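# Lift ring off stake and lay it flat in blue tray

## Task

Remove the ring from the stake and set it down so it rests flat on the bottom of the blue tray, where it must stay once the robot lets go.

## Robot and tools

Robot and frames: two arms, left_arm and right_arm, stand on opposite sides of the table. left_arm's base is at (-0.039, +0.453, +0.126) m, quat_wxyz (+0.714, 0, 0, -0.700); right_arm's base is at (+0.048, -0.456, +0.122) m, quat_wxyz (+0.709, 0, 0, +0.706). The scene frame has its origin at the table centre, the table top at z = +0.020 m and +z up; left_arm is on the +y side. Arm names do not match left or right in the images. Hand positions, velocities, targets and wrist-camera poses use each arm's own base frame. Fixed cameras and the table use the scene frame. Each gripper's fingers point along its +x axis and close along its y axis. end_effector_position is the midpoint between the fingers, 3 to 4 cm behind the tips. Only the last 1.5 cm of each inner finger face is flat.

execute_actions(actions, cameras): actions is a list of actions. Each action is a table of 1 to 15 rows, one row per 1/30 s step. A shorter table repeats its final row, so every action lasts 0.5 s. Every row holds 14 numbers in [-1, 1], covering both arms even if one stays still: left_arm dx, dy, dz, rx, ry, rz, opening, then the same seven for right_arm. The six pose numbers are offsets, not poses. They are measured along that arm's base axes from its Hand target as it stood when the action began. Each row is measured from that same start, not from the row before. A new action starts from the new Hand target, so sending an offset again moves the arm further. Scale: 1.0 equals 0.6 m or 180 degrees. rx, ry, rz form one rotation vector, turning about the Hand target's position. A translation longer than 1.0 is shortened along its line. Six zeros re-send the current Hand target. opening is absolute: +1 is fully open (0.080 m), -1 fully closed; empty fingers touch near -0.78. A full close needs at least about 0.6 s. A 0 in the opening slot is a real command, so resend the present opening to keep a gripper unchanged. cameras: a list of names, ["all"], or [] for none. If left out or null, you get all images with an empty actions list and none otherwise. An unknown name rejects the call. An empty actions list returns images and the scene number.

move(target, speed, blend, opening_speed, grip_force, blocking, cameras): target is one 14-number row as above, or a list of up to 15 rows. All rows are offsets from the Hand targets at the move's start. Paths are straight, all end together, last at least 0.5 s and stop at 10 s. They do not avoid obstacles or the other arm. speed: m/s from 0.002 to 4.3, default 0.25; rotation is limited to twice that in rad/s. Give one value, or one per target. blend: corner rounding in m for a list; 0 (the default) stops at each target. opening_speed: rate of opening change per second on the -1 to +1 scale, at least 0.2. grip_force: newtons per finger pad, 8 to 34, one value or one per arm; it stays set once given. blocking=false returns after about 0.5 s while the move keeps going. A changed opening in a later row is applied on arrival, with all arms paused. Grippers lag their path and overshoot more when fast or when the arm is near full reach. Do not route a path close to an arm's own base, because its shoulder posture can flip. The result ends with a move: line giving the outcome (done, off_target, moving, held, blocked, fault) and any limits (limits=paced means the pose was clipped; limits=held means steps were withheld). blocked means something stopped that arm far from its goal; it then holds still.

wait(seconds): 0 to 10 s, holding the last commands; a running move continues. stop(): brakes a running move. zoom_image(camera, region): region [x0, y0, x1, y1] in pixels of that camera's newest image, at most 504 by 504. finished_scene(scene): ends the current scene; give its number. This cannot be undone.

Cameras: cam_head_left, cam_head_right, cam_high, cam_low, cam_left_wrist, cam_right_wrist, all 896x504. Calibrations are supplied in OpenCV form. Fixed cameras may have shifted by up to 2.3 degrees and 9 mm. Wrist-camera images can lag while the arm moves.

Reading results: each arm shows end_effector_position (m), end_effector_quat_wxyz, velocities, Hand target (the last commanded pose after clipping) and Tool commands. The hand often settles short of its Hand target, especially at long reach, and may sag or tilt. Check after every move and send the remaining gap as an offset. Each step, the controller clips commanded orientation to within 32 degrees of the measured one. grip_measured uses the opening scale and may be off by about 2 mm. Under a firm squeeze it reads narrower than the part, by up to 0.067 or more on round parts. To hold firmly, command about 0.08 below the reading at first contact. grip_effort_n is motor effort (negative means closing, up to about 83 N), not finger force. Joint torques and External joint torques are in joint order; a push toward larger joint angles lowers the external value. "within noise" means the arm is at rest. Calls that run actions also list end_effector_position at sampled steps.

Limits and hazards: contact torque at a joint's limit (waist 17.8, shoulder 22, elbow 22, wrist pitch 5.8, wrist yaw 5.78, wrist roll 5.42 N m) stops that arm for 10 s. A held object's weight counts toward this. Joint ranges in rad: waist -3.054 to 3.054, shoulder 0 to 3.142, elbow 0 to 2.356, wrist pitch and yaw -1.571 to 1.571, wrist roll -3.142 to 3.142. A MOTOR HOT line appears at 50 °C, and at 95 °C the arm is held. Holding loads, staying outstretched or pushing at an unreachable pose heats motors. Big one-step jumps can cause an OVER-SPEED FAULT. To stop pressing on something, command the target back past the gripper. Do not drop the ring, release it while it moves, strike things, or press hard. Keep the arms and grippers from touching each other, and keep the wrist-camera cables clear of objects. Anything left off the table fails the task. Loose objects may get a brief push from outside now and then.

Each tool is called after "Request:" as name(argument=value, ...), one argument or row to a line, values as JSON.

## Session

Request:
execute_actions(
  actions=[],
  cameras=["all"],
)

Scene clock: 0.00 s.
left_arm: end_effector_position=(+0.3501, +0.0041, +0.1421) grip_measured=+1.000 grip_effort_n=n/a end_effector_quat_wxyz=(+0.911, -0.193, +0.144, +0.334) | right_arm: end_effector_position=(+0.2285, +0.2154, +0.0280) grip_measured=+1.000 grip_effort_n=n/a end_effector_quat_wxyz=(+0.778, +0.002, +0.264, +0.570)
Joint positions: left_arm=[-0.319 1.409 0.662 0.106 -0.857 -0.795 0.08] | right_arm=[0.393 1.736 0.315 0.768 -0.833 -0.174 0.08]
Joint velocities: within noise
Joint torques (N m): no reading
External joint torques (N m): no reading
Heat: left arm: hottest wrist roll 33 °C (+0.0 °C/min); right arm: hottest wrist pitch 33 °C (+0.0 °C/min).
Hand target: left_arm +0.3507, +0.0041, +0.1443; +0.911, -0.195, +0.141, +0.334 | right_arm +0.2286, +0.2155, +0.0283; +0.778, +0.002, +0.264, +0.571
Tool commands: left_gripper/opening=+1.0 right_gripper/opening=+1.0

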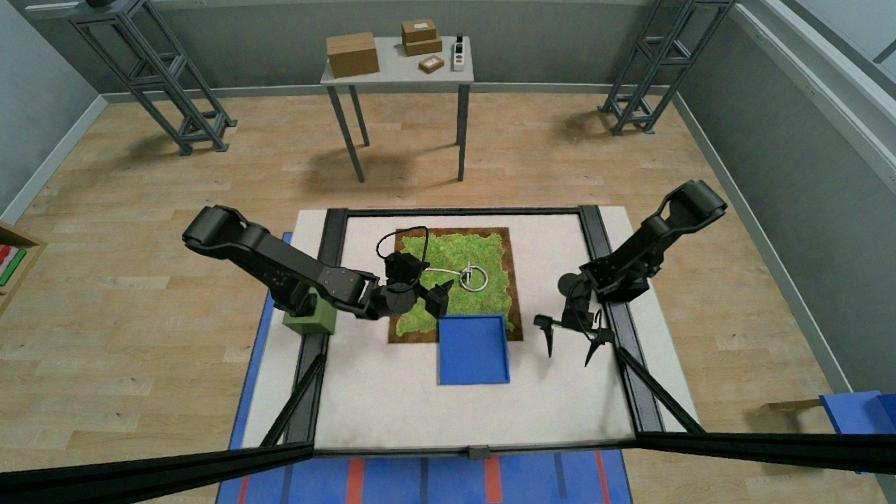

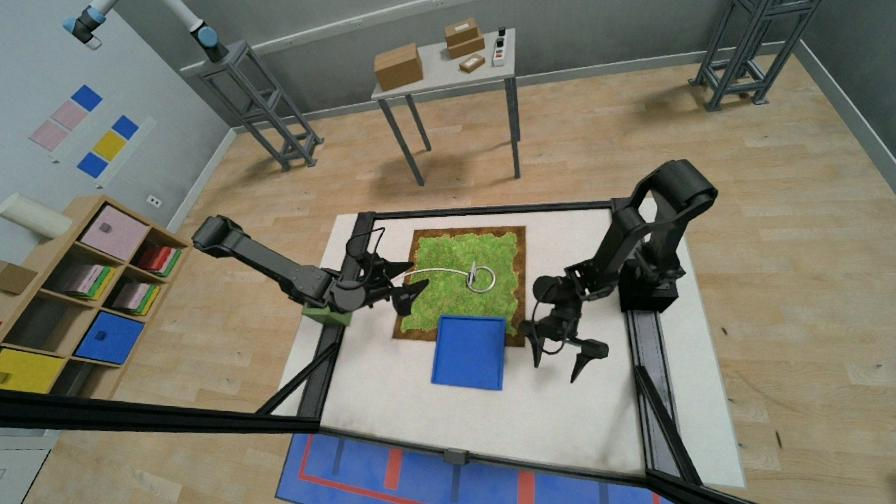

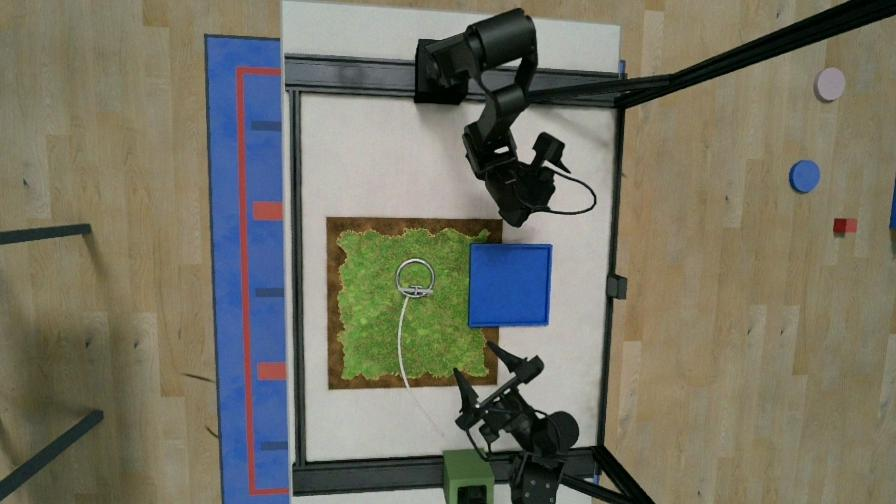

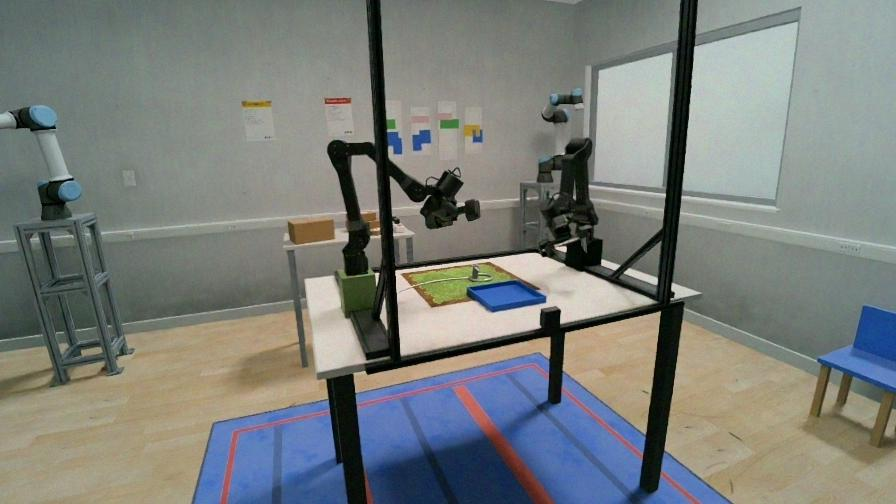

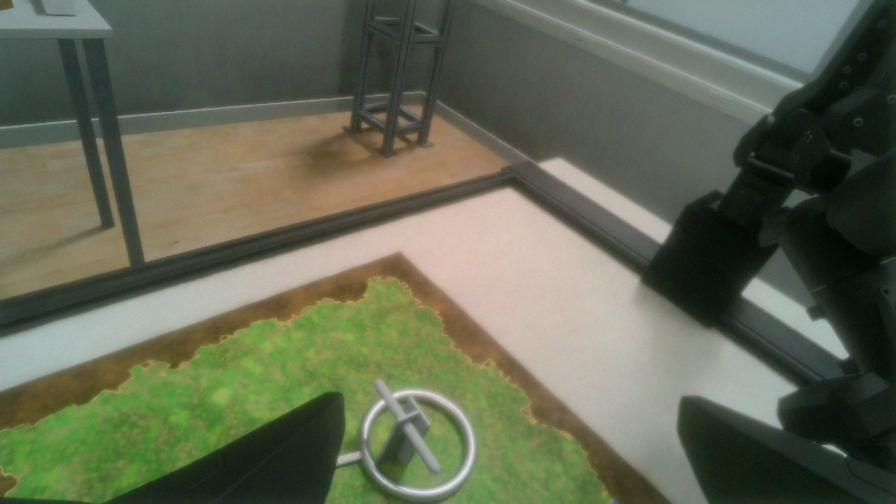

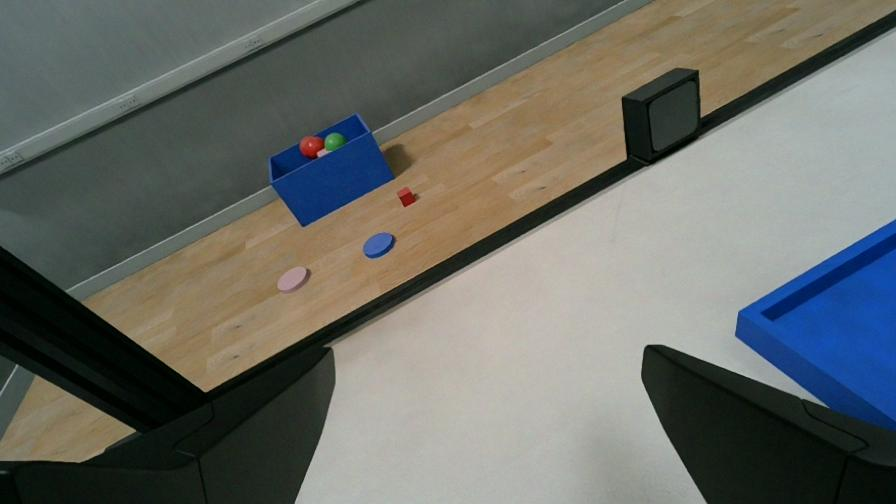

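Request:
zoom_image(
  camera="cam_left_wrist",
  region=[270, 330, 570, 504],
)

Request:
zoom_image(
  camera="cam_high",
  region=[360, 220, 480, 340],
)

Request:
zoom_image(
  camera="cam_head_left",
  region=[400, 220, 530, 320],
)

Request:
zoom_image(
  camera="cam_low",
  region=[390, 240, 560, 320],
)

Scaled by 1.680 from the camera's 896x504 image, which has a finer 1280x720 frame.

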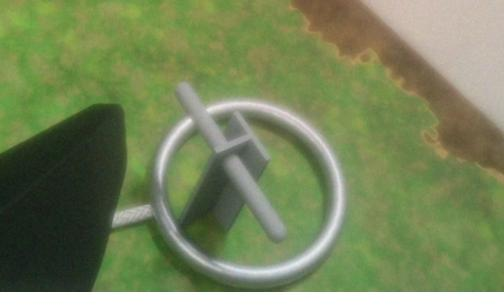

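Scaled by 4.200 from the camera's 896x504 image, which has a finer 1280x720 frame.

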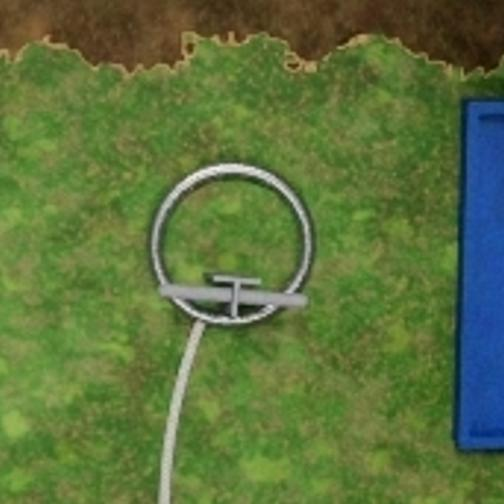

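Scaled by 3.877 from the camera's 896x504 image, which has a finer 1280x720 frame.

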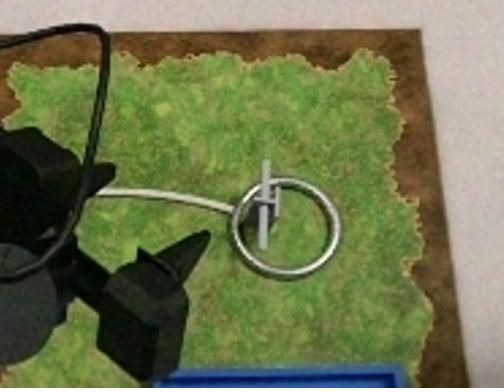

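Scaled by 2.965 from the camera's 896x504 image, which has a finer 1280x720 frame.

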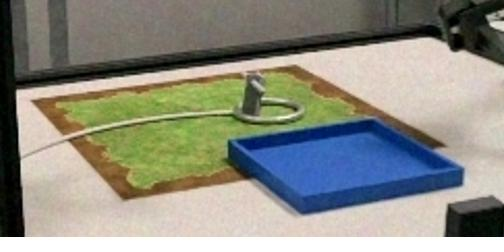

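Request:
zoom_image(
  camera="cam_high",
  region=[370, 340, 490, 504],
)

Request:
zoom_image(
  camera="cam_low",
  region=[320, 250, 480, 360],
)

Request:
zoom_image(
  camera="cam_head_right",
  region=[280, 220, 540, 400],
)

Request:
zoom_image(
  camera="cam_left_wrist",
  region=[330, 360, 510, 504],
)

Scaled by 3.073 from the camera's 896x504 image, which has a finer 1280x720 frame.

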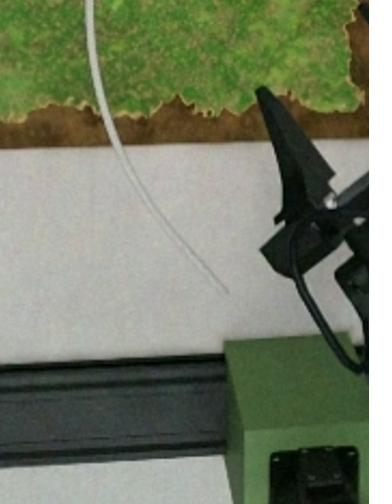

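Scaled by 3.150 from the camera's 896x504 image, which has a finer 1280x720 frame.

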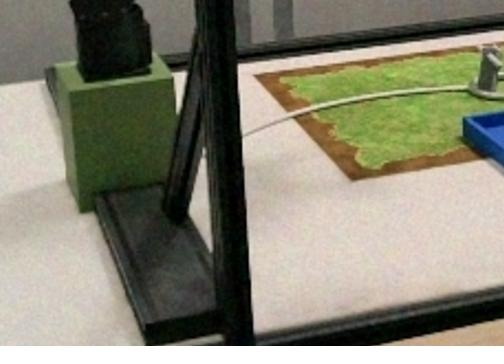

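Scaled by 1.938 from the camera's 896x504 image, which has a finer 1280x720 frame.

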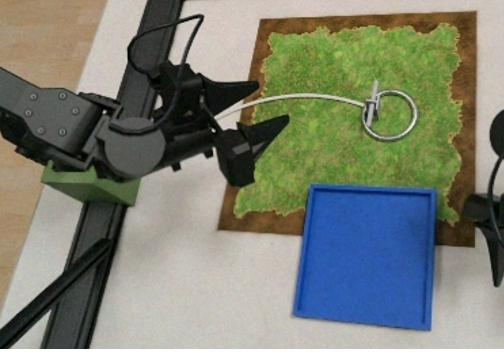

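Scaled by 2.800 from the camera's 896x504 image, which has a finer 1280x720 frame.

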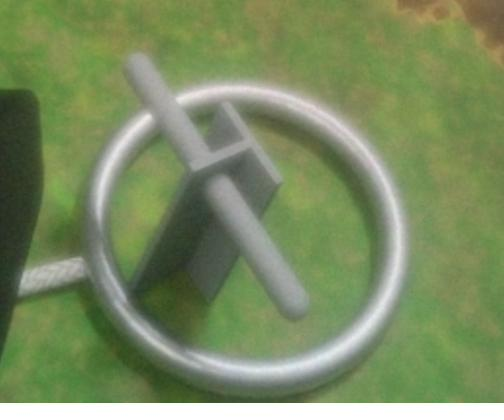

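Request:
move(
  target=[-0.1333, 0.0, 0.1, -0.0577, 0.0566, -0.0202, 1.0, 0.2607, -0.4592, 0.0195, -0.3699, -0.0201, 0.1609, 0.2],
  speed=0.3,
  cameras=["all"],
)

Scene clock: 380.90 s.
left_arm: end_effector_position=(+0.2699, +0.0058, +0.1987) grip_measured=+1.000 grip_effort_n=-0.7 end_effector_quat_wxyz=(+0.883, -0.235, +0.262, +0.312) | right_arm: end_effector_position=(+0.3838, -0.0590, +0.0430) grip_measured=+0.204 grip_effort_n=-15.6 end_effector_quat_wxyz=(+0.506, -0.499, +0.499, +0.497)
Joint positions: left_arm=[-0.333 1.033 0.844 -0.702 -0.672 -0.978 0.08] | right_arm=[-0.155 2.067 1.527 -1.024 -0.007 -1.717 0.044]
Joint torques (N m): left_arm=[-0.33 -3.2 6.66 0.85 -0.19 -0.06] | right_arm=[-0.05 -7.05 6.96 0.02 0.09 -0.25]
External joint torques (N m): left_arm=[-0.32 -0.68 0.36 -0.32 0.12 -0.07] | right_arm=[-0.11 2.08 1.51 -0.26 0.15 -0.26]
Heat: left arm: hottest elbow 40 °C (+1.0 °C/min); right arm: hottest wrist pitch 40 °C (+0.0 °C/min).
Hand target: left_arm +0.2707, +0.0041, +0.2042; +0.884, -0.241, +0.257, +0.307 | right_arm +0.3850, -0.0599, +0.0400; +0.501, -0.500, +0.500, +0.500
Off the commanded pose: left_arm 0.006 m, 1 deg | right_arm 0.003 m, 1 deg.
move: done
camera_calibration:
cam_left_wrist: T_world_to_cam=[[0.700177, -0.676234, 0.22904, -0.215992], [-0.43755, -0.659915, -0.610788, 0.287719], [0.564183, 0.327443, -0.757944, 0.0719335], [0, 0, 0, 1]] pos_world=[0.23654, 0.0202543, 0.279728]
cam_right_wrist: T_world_to_cam=[[0.999513, -0.0282019, 0.0133896, -0.374718], [-0.0307798, -0.961902, 0.271656, -0.0196215], [0.00521825, -0.271935, -0.962301, 0.101475], [0, 0, 0, 1]] pos_world=[0.373402, -0.00184719, 0.107997]

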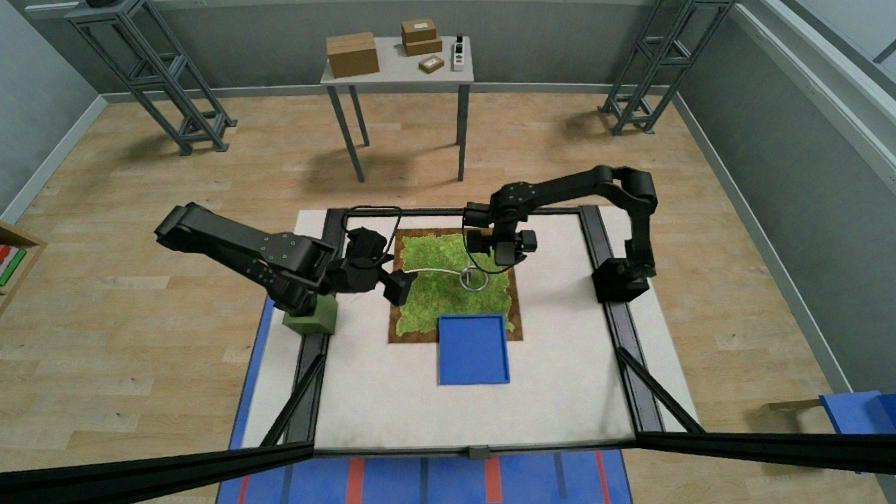

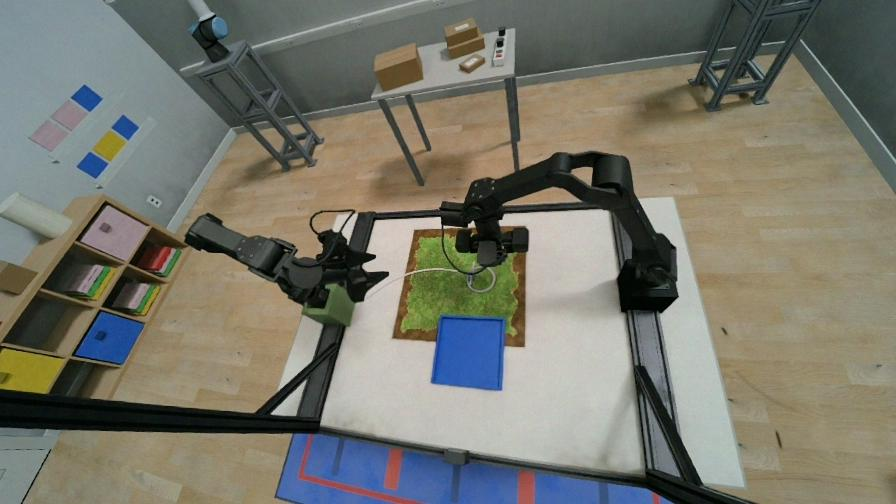

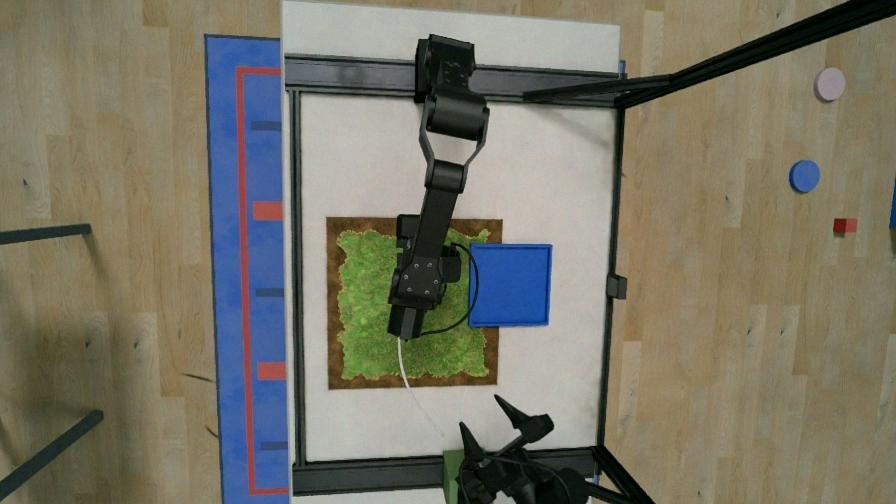

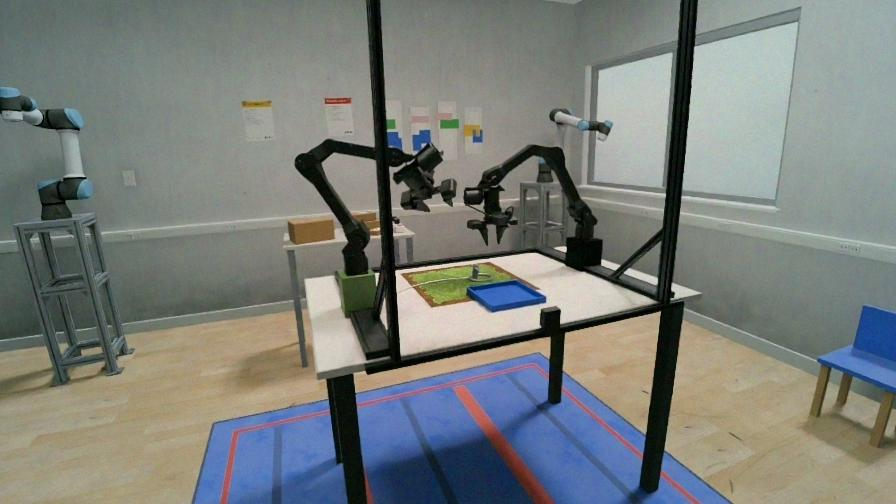

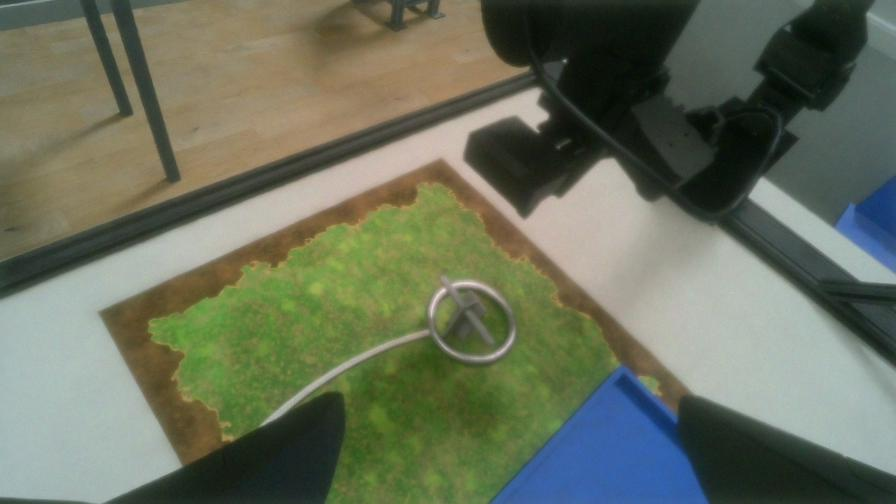

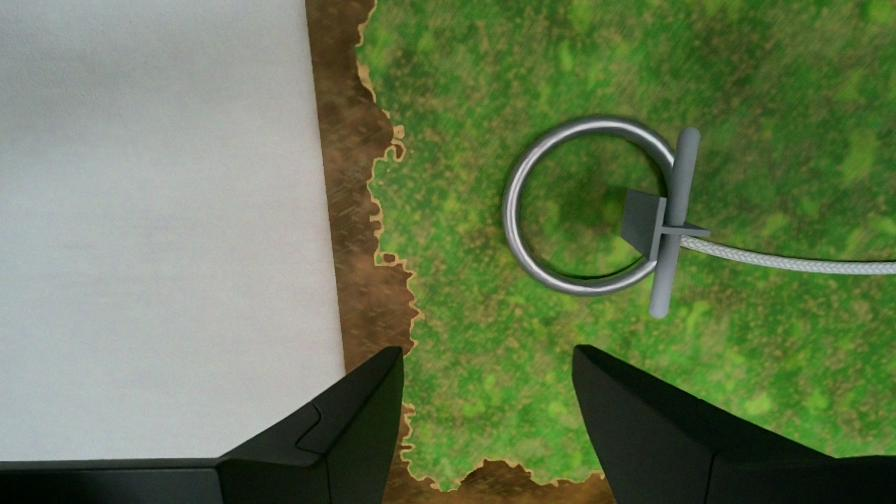

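Request:
zoom_image(
  camera="cam_right_wrist",
  region=[470, 90, 750, 350],
)

Request:
zoom_image(
  camera="cam_left_wrist",
  region=[400, 250, 560, 390],
)

Scaled by 1.800 from the camera's 896x504 image, which has a finer 1280x720 frame.

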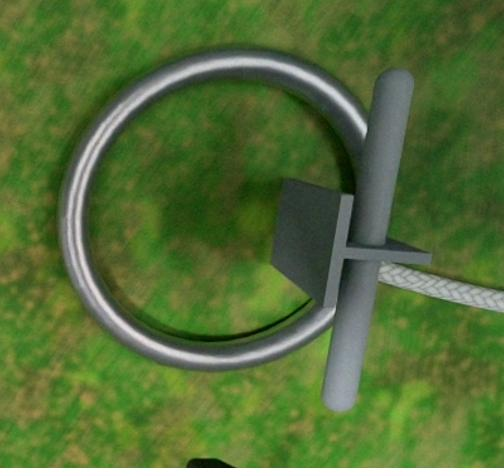

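Scaled by 3.150 from the camera's 896x504 image, which has a finer 1280x720 frame.

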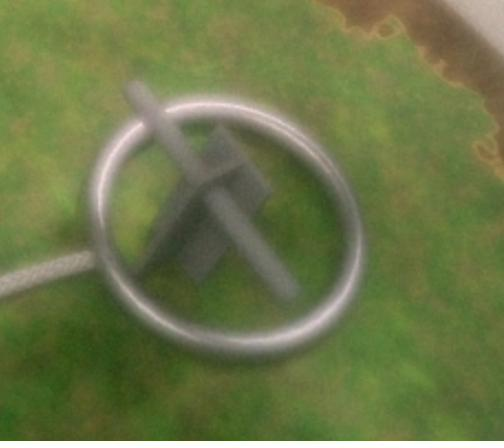

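Request:
zoom_image(
  camera="cam_right_wrist",
  region=[180, 320, 480, 504],
)

Request:
zoom_image(
  camera="cam_right_wrist",
  region=[480, 320, 780, 504],
)

Request:
zoom_image(
  camera="cam_low",
  region=[430, 150, 560, 290],
)

Scaled by 1.680 from the camera's 896x504 image, which has a finer 1280x720 frame.

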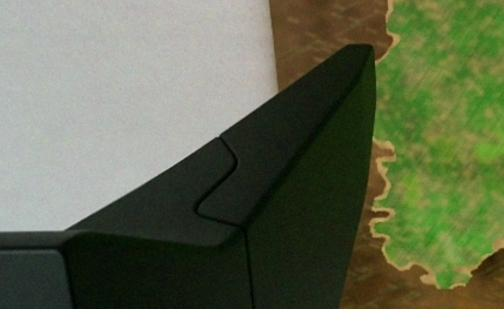

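Scaled by 1.680 from the camera's 896x504 image, which has a finer 1280x720 frame.

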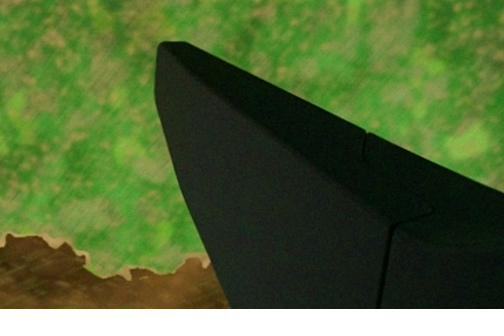

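Scaled by 3.600 from the camera's 896x504 image, which has a finer 1280x720 frame.

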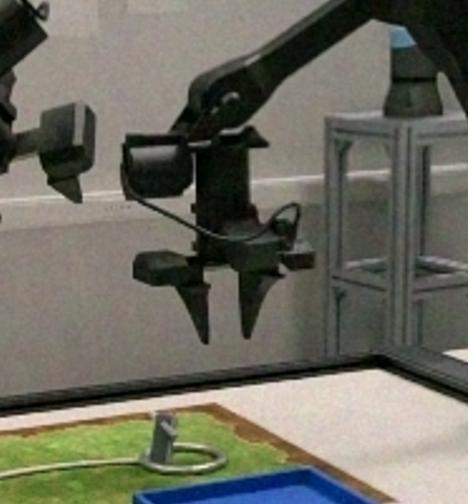

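Request:
move(
  target=[0, 0, 0, 0, 0, 0, 1.0, 0.0333, 0.0350, -0.1, 0, 0, 0, -0.05],
  speed=0.2,
  cameras=["cam_right_wrist", "cam_left_wrist"],
)

Scene clock: 555.27 s.
left_arm: end_effector_position=(+0.2699, +0.0058, +0.1987) grip_measured=+1.000 grip_effort_n=-0.7 end_effector_quat_wxyz=(+0.883, -0.235, +0.262, +0.312) | right_arm: end_effector_position=(+0.4065, -0.0385, -0.0147) grip_measured=-0.046 grip_effort_n=-16.0 end_effector_quat_wxyz=(+0.503, -0.503, +0.494, +0.499)
Joint positions: left_arm=[-0.333 1.033 0.844 -0.702 -0.672 -0.978 0.08] | right_arm=[-0.097 2.217 1.522 -0.864 -0.006 -1.672 0.033]
Joint torques (N m): left_arm=[-0.31 -3.17 6.7 0.88 -0.2 -0.09] | right_arm=[-0.01 -7.78 5.26 0.36 0.04 0.15]
External joint torques (N m): left_arm=[-0.33 -0.61 0.38 -0.28 0.13 -0.1] | right_arm=[-0.02 2.04 0.05 0.05 0.1 0.15]
Heat: left arm: hottest elbow 41 °C (+1.0 °C/min); right arm: hottest wrist pitch 33 °C (-1.0 °C/min).
Hand target: left_arm +0.2707, +0.0041, +0.2043; +0.884, -0.241, +0.257, +0.307 | right_arm +0.4050, -0.0389, -0.0200; +0.501, -0.500, +0.500, +0.500
Off the commanded pose: left_arm 0.006 m, 1 deg | right_arm 0.006 m, 1 deg.
move: done
camera_calibration:
cam_left_wrist: T_world_to_cam=[[0.700177, -0.676234, 0.22904, -0.215992], [-0.43755, -0.659915, -0.610788, 0.287719], [0.564183, 0.327443, -0.757944, 0.0719335], [0, 0, 0, 1]] pos_world=[0.23654, 0.0202543, 0.279728]
cam_right_wrist: T_world_to_cam=[[0.999729, -0.0148147, 0.0179519, -0.395528], [-0.0191529, -0.96187, 0.272834, 0.0117918], [0.0132254, -0.273104, -0.961894, 0.048141], [0, 0, 0, 1]] pos_world=[0.39501, 0.01863, 0.0501898]
Images, in order (width x height): cam_left_wrist 896x504, cam_right_wrist 896x504.

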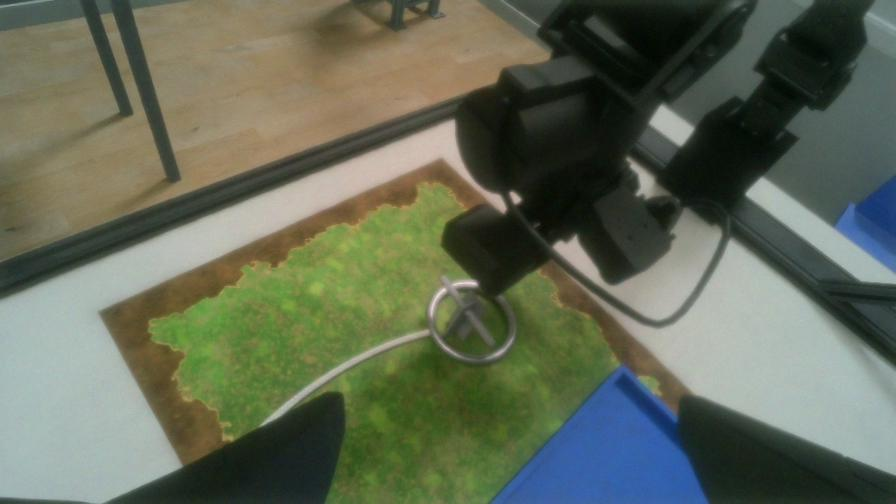

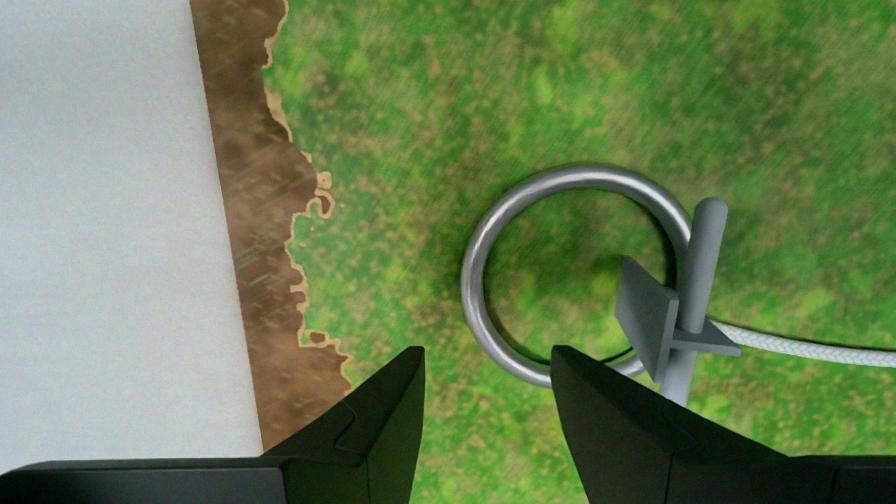

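Request:
zoom_image(
  camera="cam_right_wrist",
  region=[380, 150, 760, 504],
)

Scaled by 1.326 from the camera's 896x504 image, which has a finer 1280x720 frame.

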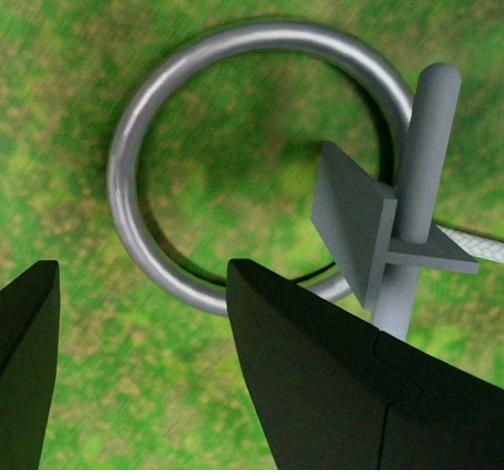

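Request:
move(
  target=[0, 0, 0, 0, 0, 0, 1.0, -0.0033, 0.0067, -0.05, 0, 0, 0, -0.05],
  speed=0.12,
  cameras=["cam_right_wrist", "cam_low", "cam_head_right"],
)

Scene clock: 635.87 s.
left_arm: end_effector_position=(+0.2699, +0.0058, +0.1987) grip_measured=+1.000 grip_effort_n=-0.7 end_effector_quat_wxyz=(+0.883, -0.235, +0.262, +0.312) | right_arm: end_effector_position=(+0.4070, -0.0354, -0.0431) grip_measured=-0.046 grip_effort_n=-16.0 end_effector_quat_wxyz=(+0.505, -0.505, +0.493, +0.497)
Joint positions: left_arm=[-0.333 1.033 0.844 -0.702 -0.672 -0.978 0.08] | right_arm=[-0.089 2.266 1.478 -0.764 -0.006 -1.662 0.033]
Joint torques (N m): left_arm=[-0.35 -3.17 6.72 0.88 -0.2 -0.08] | right_arm=[0.11 -7.81 4.37 0.36 0.05 0.15]
External joint torques (N m): left_arm=[-0.33 -0.69 0.5 -0.26 0.12 -0.1] | right_arm=[0.17 2.04 -0.57 0.05 0.1 0.15]
Heat: left arm: hottest elbow 42 °C (+1.0 °C/min); right arm: hottest shoulder 37 °C (+3.0 °C/min).
Hand target: left_arm +0.2707, +0.0041, +0.2043; +0.884, -0.241, +0.257, +0.307 | right_arm +0.4031, -0.0350, -0.0499; +0.501, -0.499, +0.500, +0.500
Off the commanded pose: left_arm 0.006 m, 1 deg | right_arm 0.008 m, 1 deg.
move: done
camera_calibration:
cam_right_wrist: T_world_to_cam=[[0.999561, -0.0167694, 0.0244049, -0.395207], [-0.0228019, -0.961722, 0.273077, 0.0240885], [0.0188914, -0.273513, -0.961683, 0.0193543], [0, 0, 0, 1]] pos_world=[0.395217, 0.0218327, 0.0216797]
Images, in order (width x height): cam_head_right 896x504, cam_low 896x504, cam_right_wrist 896x504.

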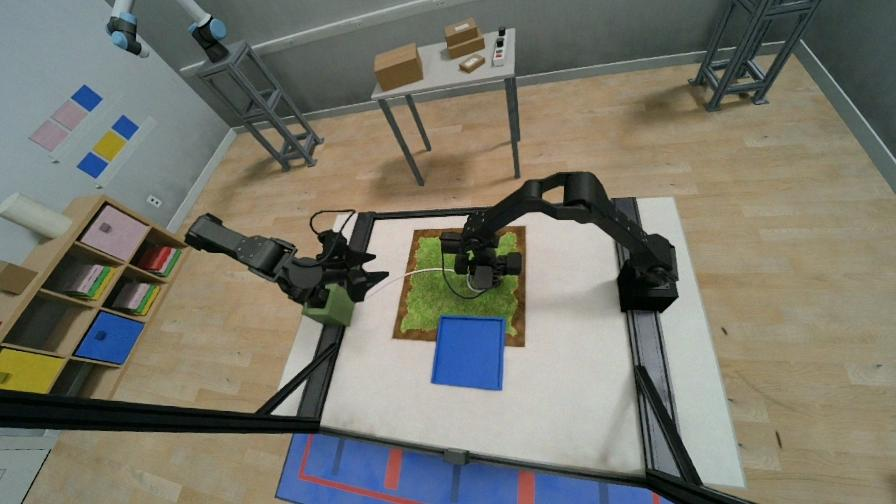

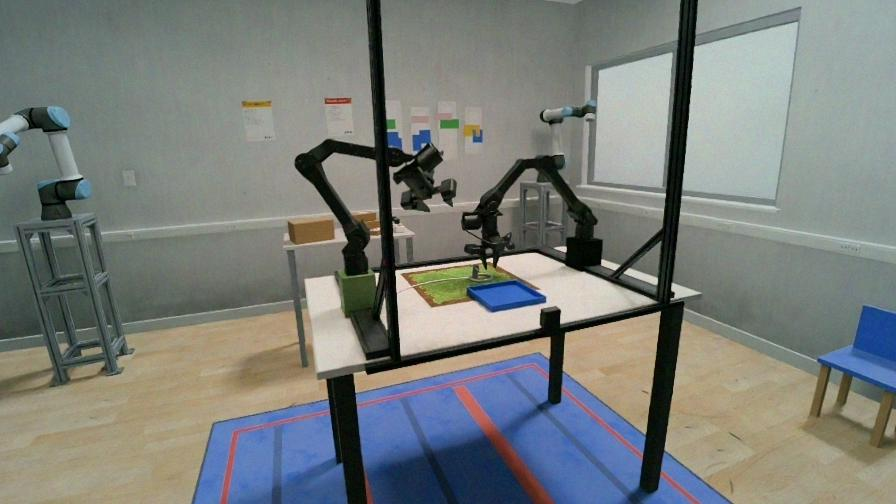

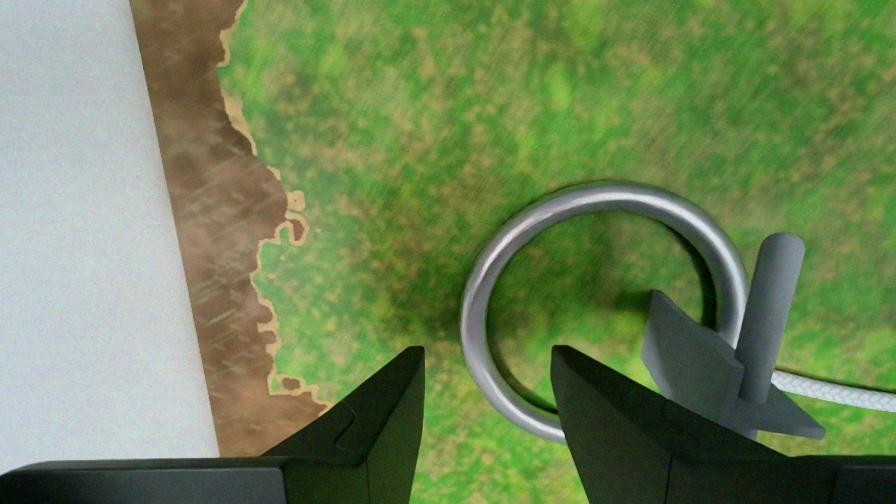

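Request:
move(
  target=[0, 0, 0, 0, 0, 0, 1.0, -0.005, 0.0, -0.02, 0, 0, 0, -0.05],
  speed=0.06,
  cameras=["cam_right_wrist", "cam_low"],
)

Request:
zoom_image(
  camera="cam_low",
  region=[440, 200, 540, 300],
)

Scene clock: 672.33 s.
left_arm: end_effector_position=(+0.2699, +0.0058, +0.1987) grip_measured=+1.000 grip_effort_n=-1.2 end_effector_quat_wxyz=(+0.883, -0.235, +0.262, +0.312) | right_arm: end_effector_position=(+0.4047, -0.0352, -0.0545) grip_measured=-0.046 grip_effort_n=-15.6 end_effector_quat_wxyz=(+0.505, -0.505, +0.493, +0.496)
Joint positions: left_arm=[-0.333 1.033 0.844 -0.702 -0.672 -0.978 0.08] | right_arm=[-0.089 2.28 1.451 -0.721 -0.006 -1.662 0.033]
Joint torques (N m): left_arm=[-0.29 -3.18 6.7 0.87 -0.21 -0.09] | right_arm=[0.04 -7.68 4.15 0.34 0.05 0.13]
External joint torques (N m): left_arm=[-0.28 -0.67 0.43 -0.28 0.11 -0.11] | right_arm=[0.05 2.09 -0.61 0.05 0.1 0.13]
Heat: left arm: hottest elbow 42 °C (+0.0 °C/min); right arm: hottest shoulder 39 °C (+3.0 °C/min).
Hand target: left_arm +0.2707, +0.0041, +0.2043; +0.884, -0.241, +0.257, +0.307 | right_arm +0.4001, -0.0350, -0.0618; +0.501, -0.500, +0.500, +0.500
Off the commanded pose: left_arm 0.006 m, 1 deg | right_arm 0.009 m, 1 deg.
move: off_target (right_arm)
camera_calibration:
cam_right_wrist: T_world_to_cam=[[0.999514, -0.0167711, 0.0262766, -0.392526], [-0.0233193, -0.961663, 0.27324, 0.0275674], [0.0206867, -0.27372, -0.961587, 0.00769047], [0, 0, 0, 1]] pos_world=[0.392819, 0.0220325, 0.0101768]
Images, in order (width x height): cam_low 896x504, cam_right_wrist 896x504.

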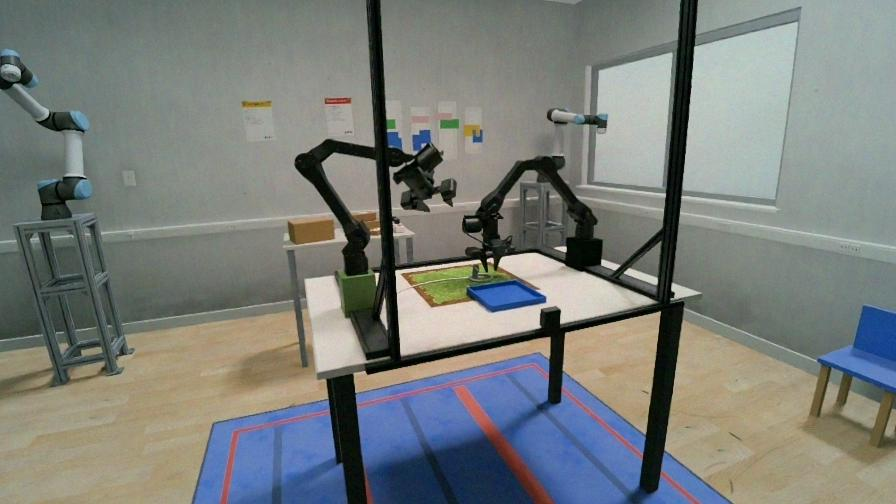

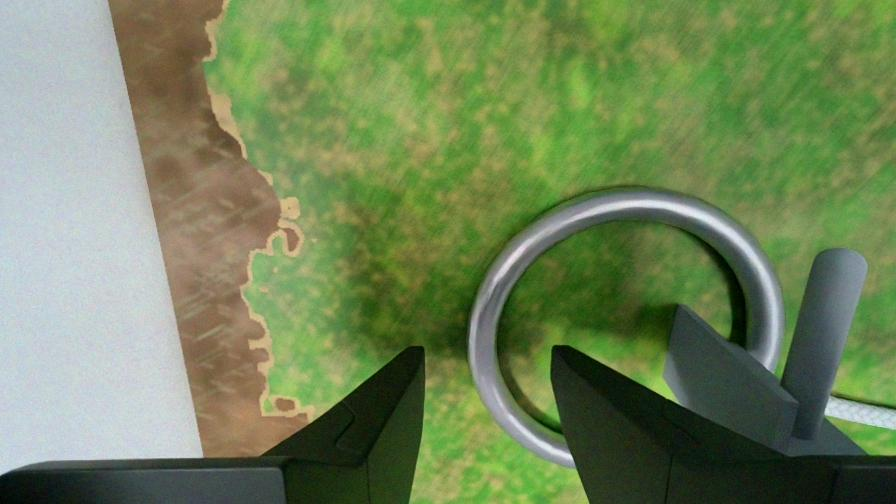

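Scaled by 5.040 from the camera's 896x504 image, which has a finer 1280x720 frame.

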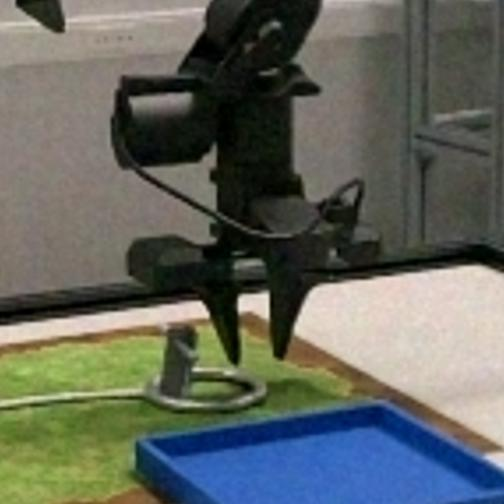

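Request:
move(
  target=[0, 0, 0, 0, 0, 0, 1.0, 0.0, 0.0, -0.0185, 0, 0, 0, -0.05],
  speed=0.05,
  cameras=["cam_right_wrist", "cam_low"],
)

Request:
zoom_image(
  camera="cam_low",
  region=[440, 200, 540, 300],
)

Scene clock: 703.80 s.
left_arm: end_effector_position=(+0.2699, +0.0058, +0.1987) grip_measured=+1.000 grip_effort_n=-0.7 end_effector_quat_wxyz=(+0.883, -0.235, +0.262, +0.312) | right_arm: end_effector_position=(+0.4048, -0.0352, -0.0658) grip_measured=-0.046 grip_effort_n=-16.0 end_effector_quat_wxyz=(+0.505, -0.505, +0.493, +0.496)
Joint positions: left_arm=[-0.333 1.033 0.844 -0.702 -0.672 -0.978 0.08] | right_arm=[-0.089 2.305 1.443 -0.688 -0.006 -1.662 0.033]
Joint torques (N m): left_arm=[-0.36 -3.17 6.74 0.89 -0.21 -0.08] | right_arm=[0.04 -7.69 4.08 0.36 0.05 0.13]
External joint torques (N m): left_arm=[-0.39 -0.67 0.52 -0.25 0.11 -0.09] | right_arm=[0.04 2.25 -0.7 0.03 0.1 0.13]
Heat: left arm: hottest elbow 43 °C (+1.0 °C/min); right arm: hottest shoulder 36 °C (-2.0 °C/min).
Hand target: left_arm +0.2707, +0.0041, +0.2043; +0.884, -0.241, +0.257, +0.307 | right_arm +0.4001, -0.0350, -0.0730; +0.501, -0.499, +0.500, +0.500
Off the commanded pose: left_arm 0.006 m, 1 deg | right_arm 0.009 m, 1 deg.
move: off_target (right_arm)
camera_calibration:
cam_right_wrist: T_world_to_cam=[[0.999525, -0.0167821, 0.025863, -0.392336], [-0.0232149, -0.961689, 0.273158, 0.0305894], [0.020288, -0.273628, -0.961622, -0.00292612], [0, 0, 0, 1]] pos_world=[0.392919, 0.0220326, -0.00102258]
Images, in order (width x height): cam_low 896x504, cam_right_wrist 896x504.

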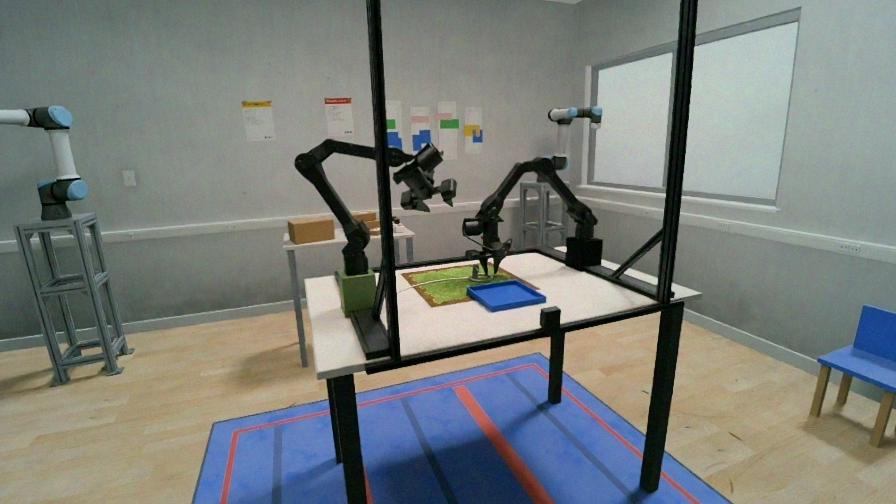

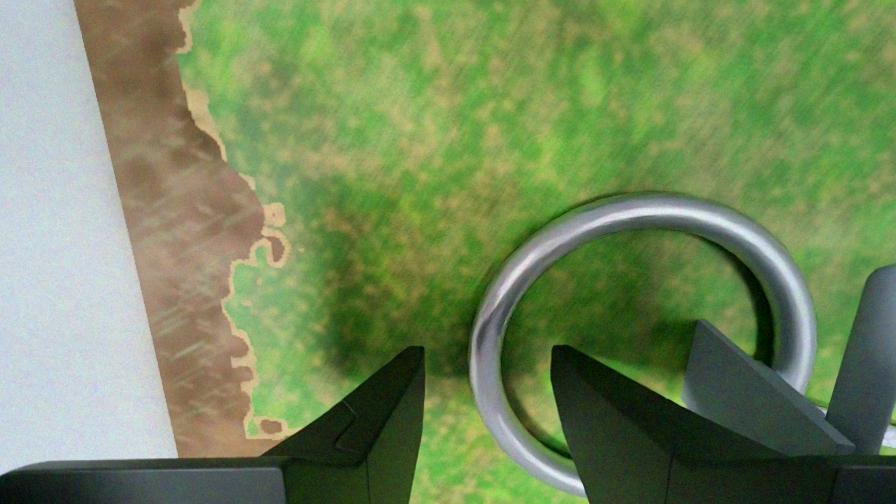

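Scaled by 5.040 from the camera's 896x504 image, which has a finer 1280x720 frame.

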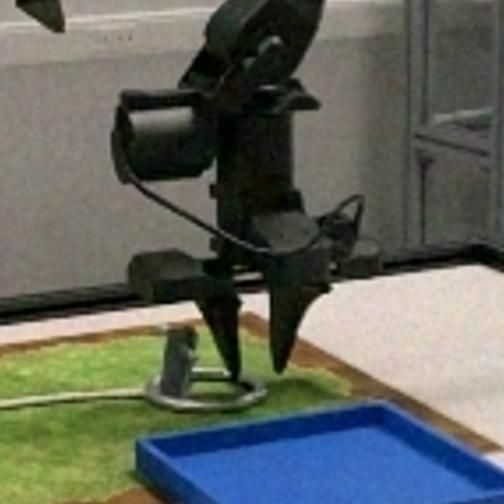

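Request:
zoom_image(
  camera="cam_low",
  region=[465, 255, 505, 285],
)

Request:
zoom_image(
  camera="cam_right_wrist",
  region=[400, 280, 600, 420],
)

Scaled by 12.600 from the camera's 896x504 image, which has a finer 1280x720 frame.

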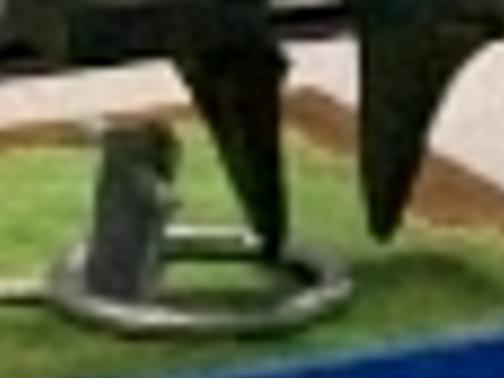

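Scaled by 2.520 from the camera's 896x504 image, which has a finer 1280x720 frame.

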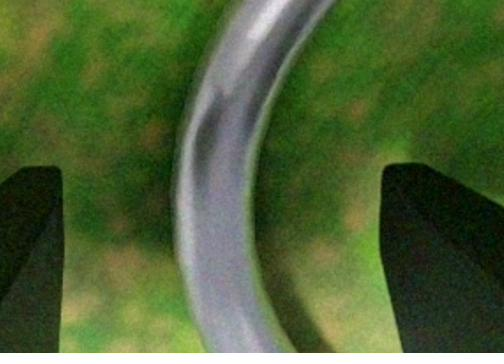

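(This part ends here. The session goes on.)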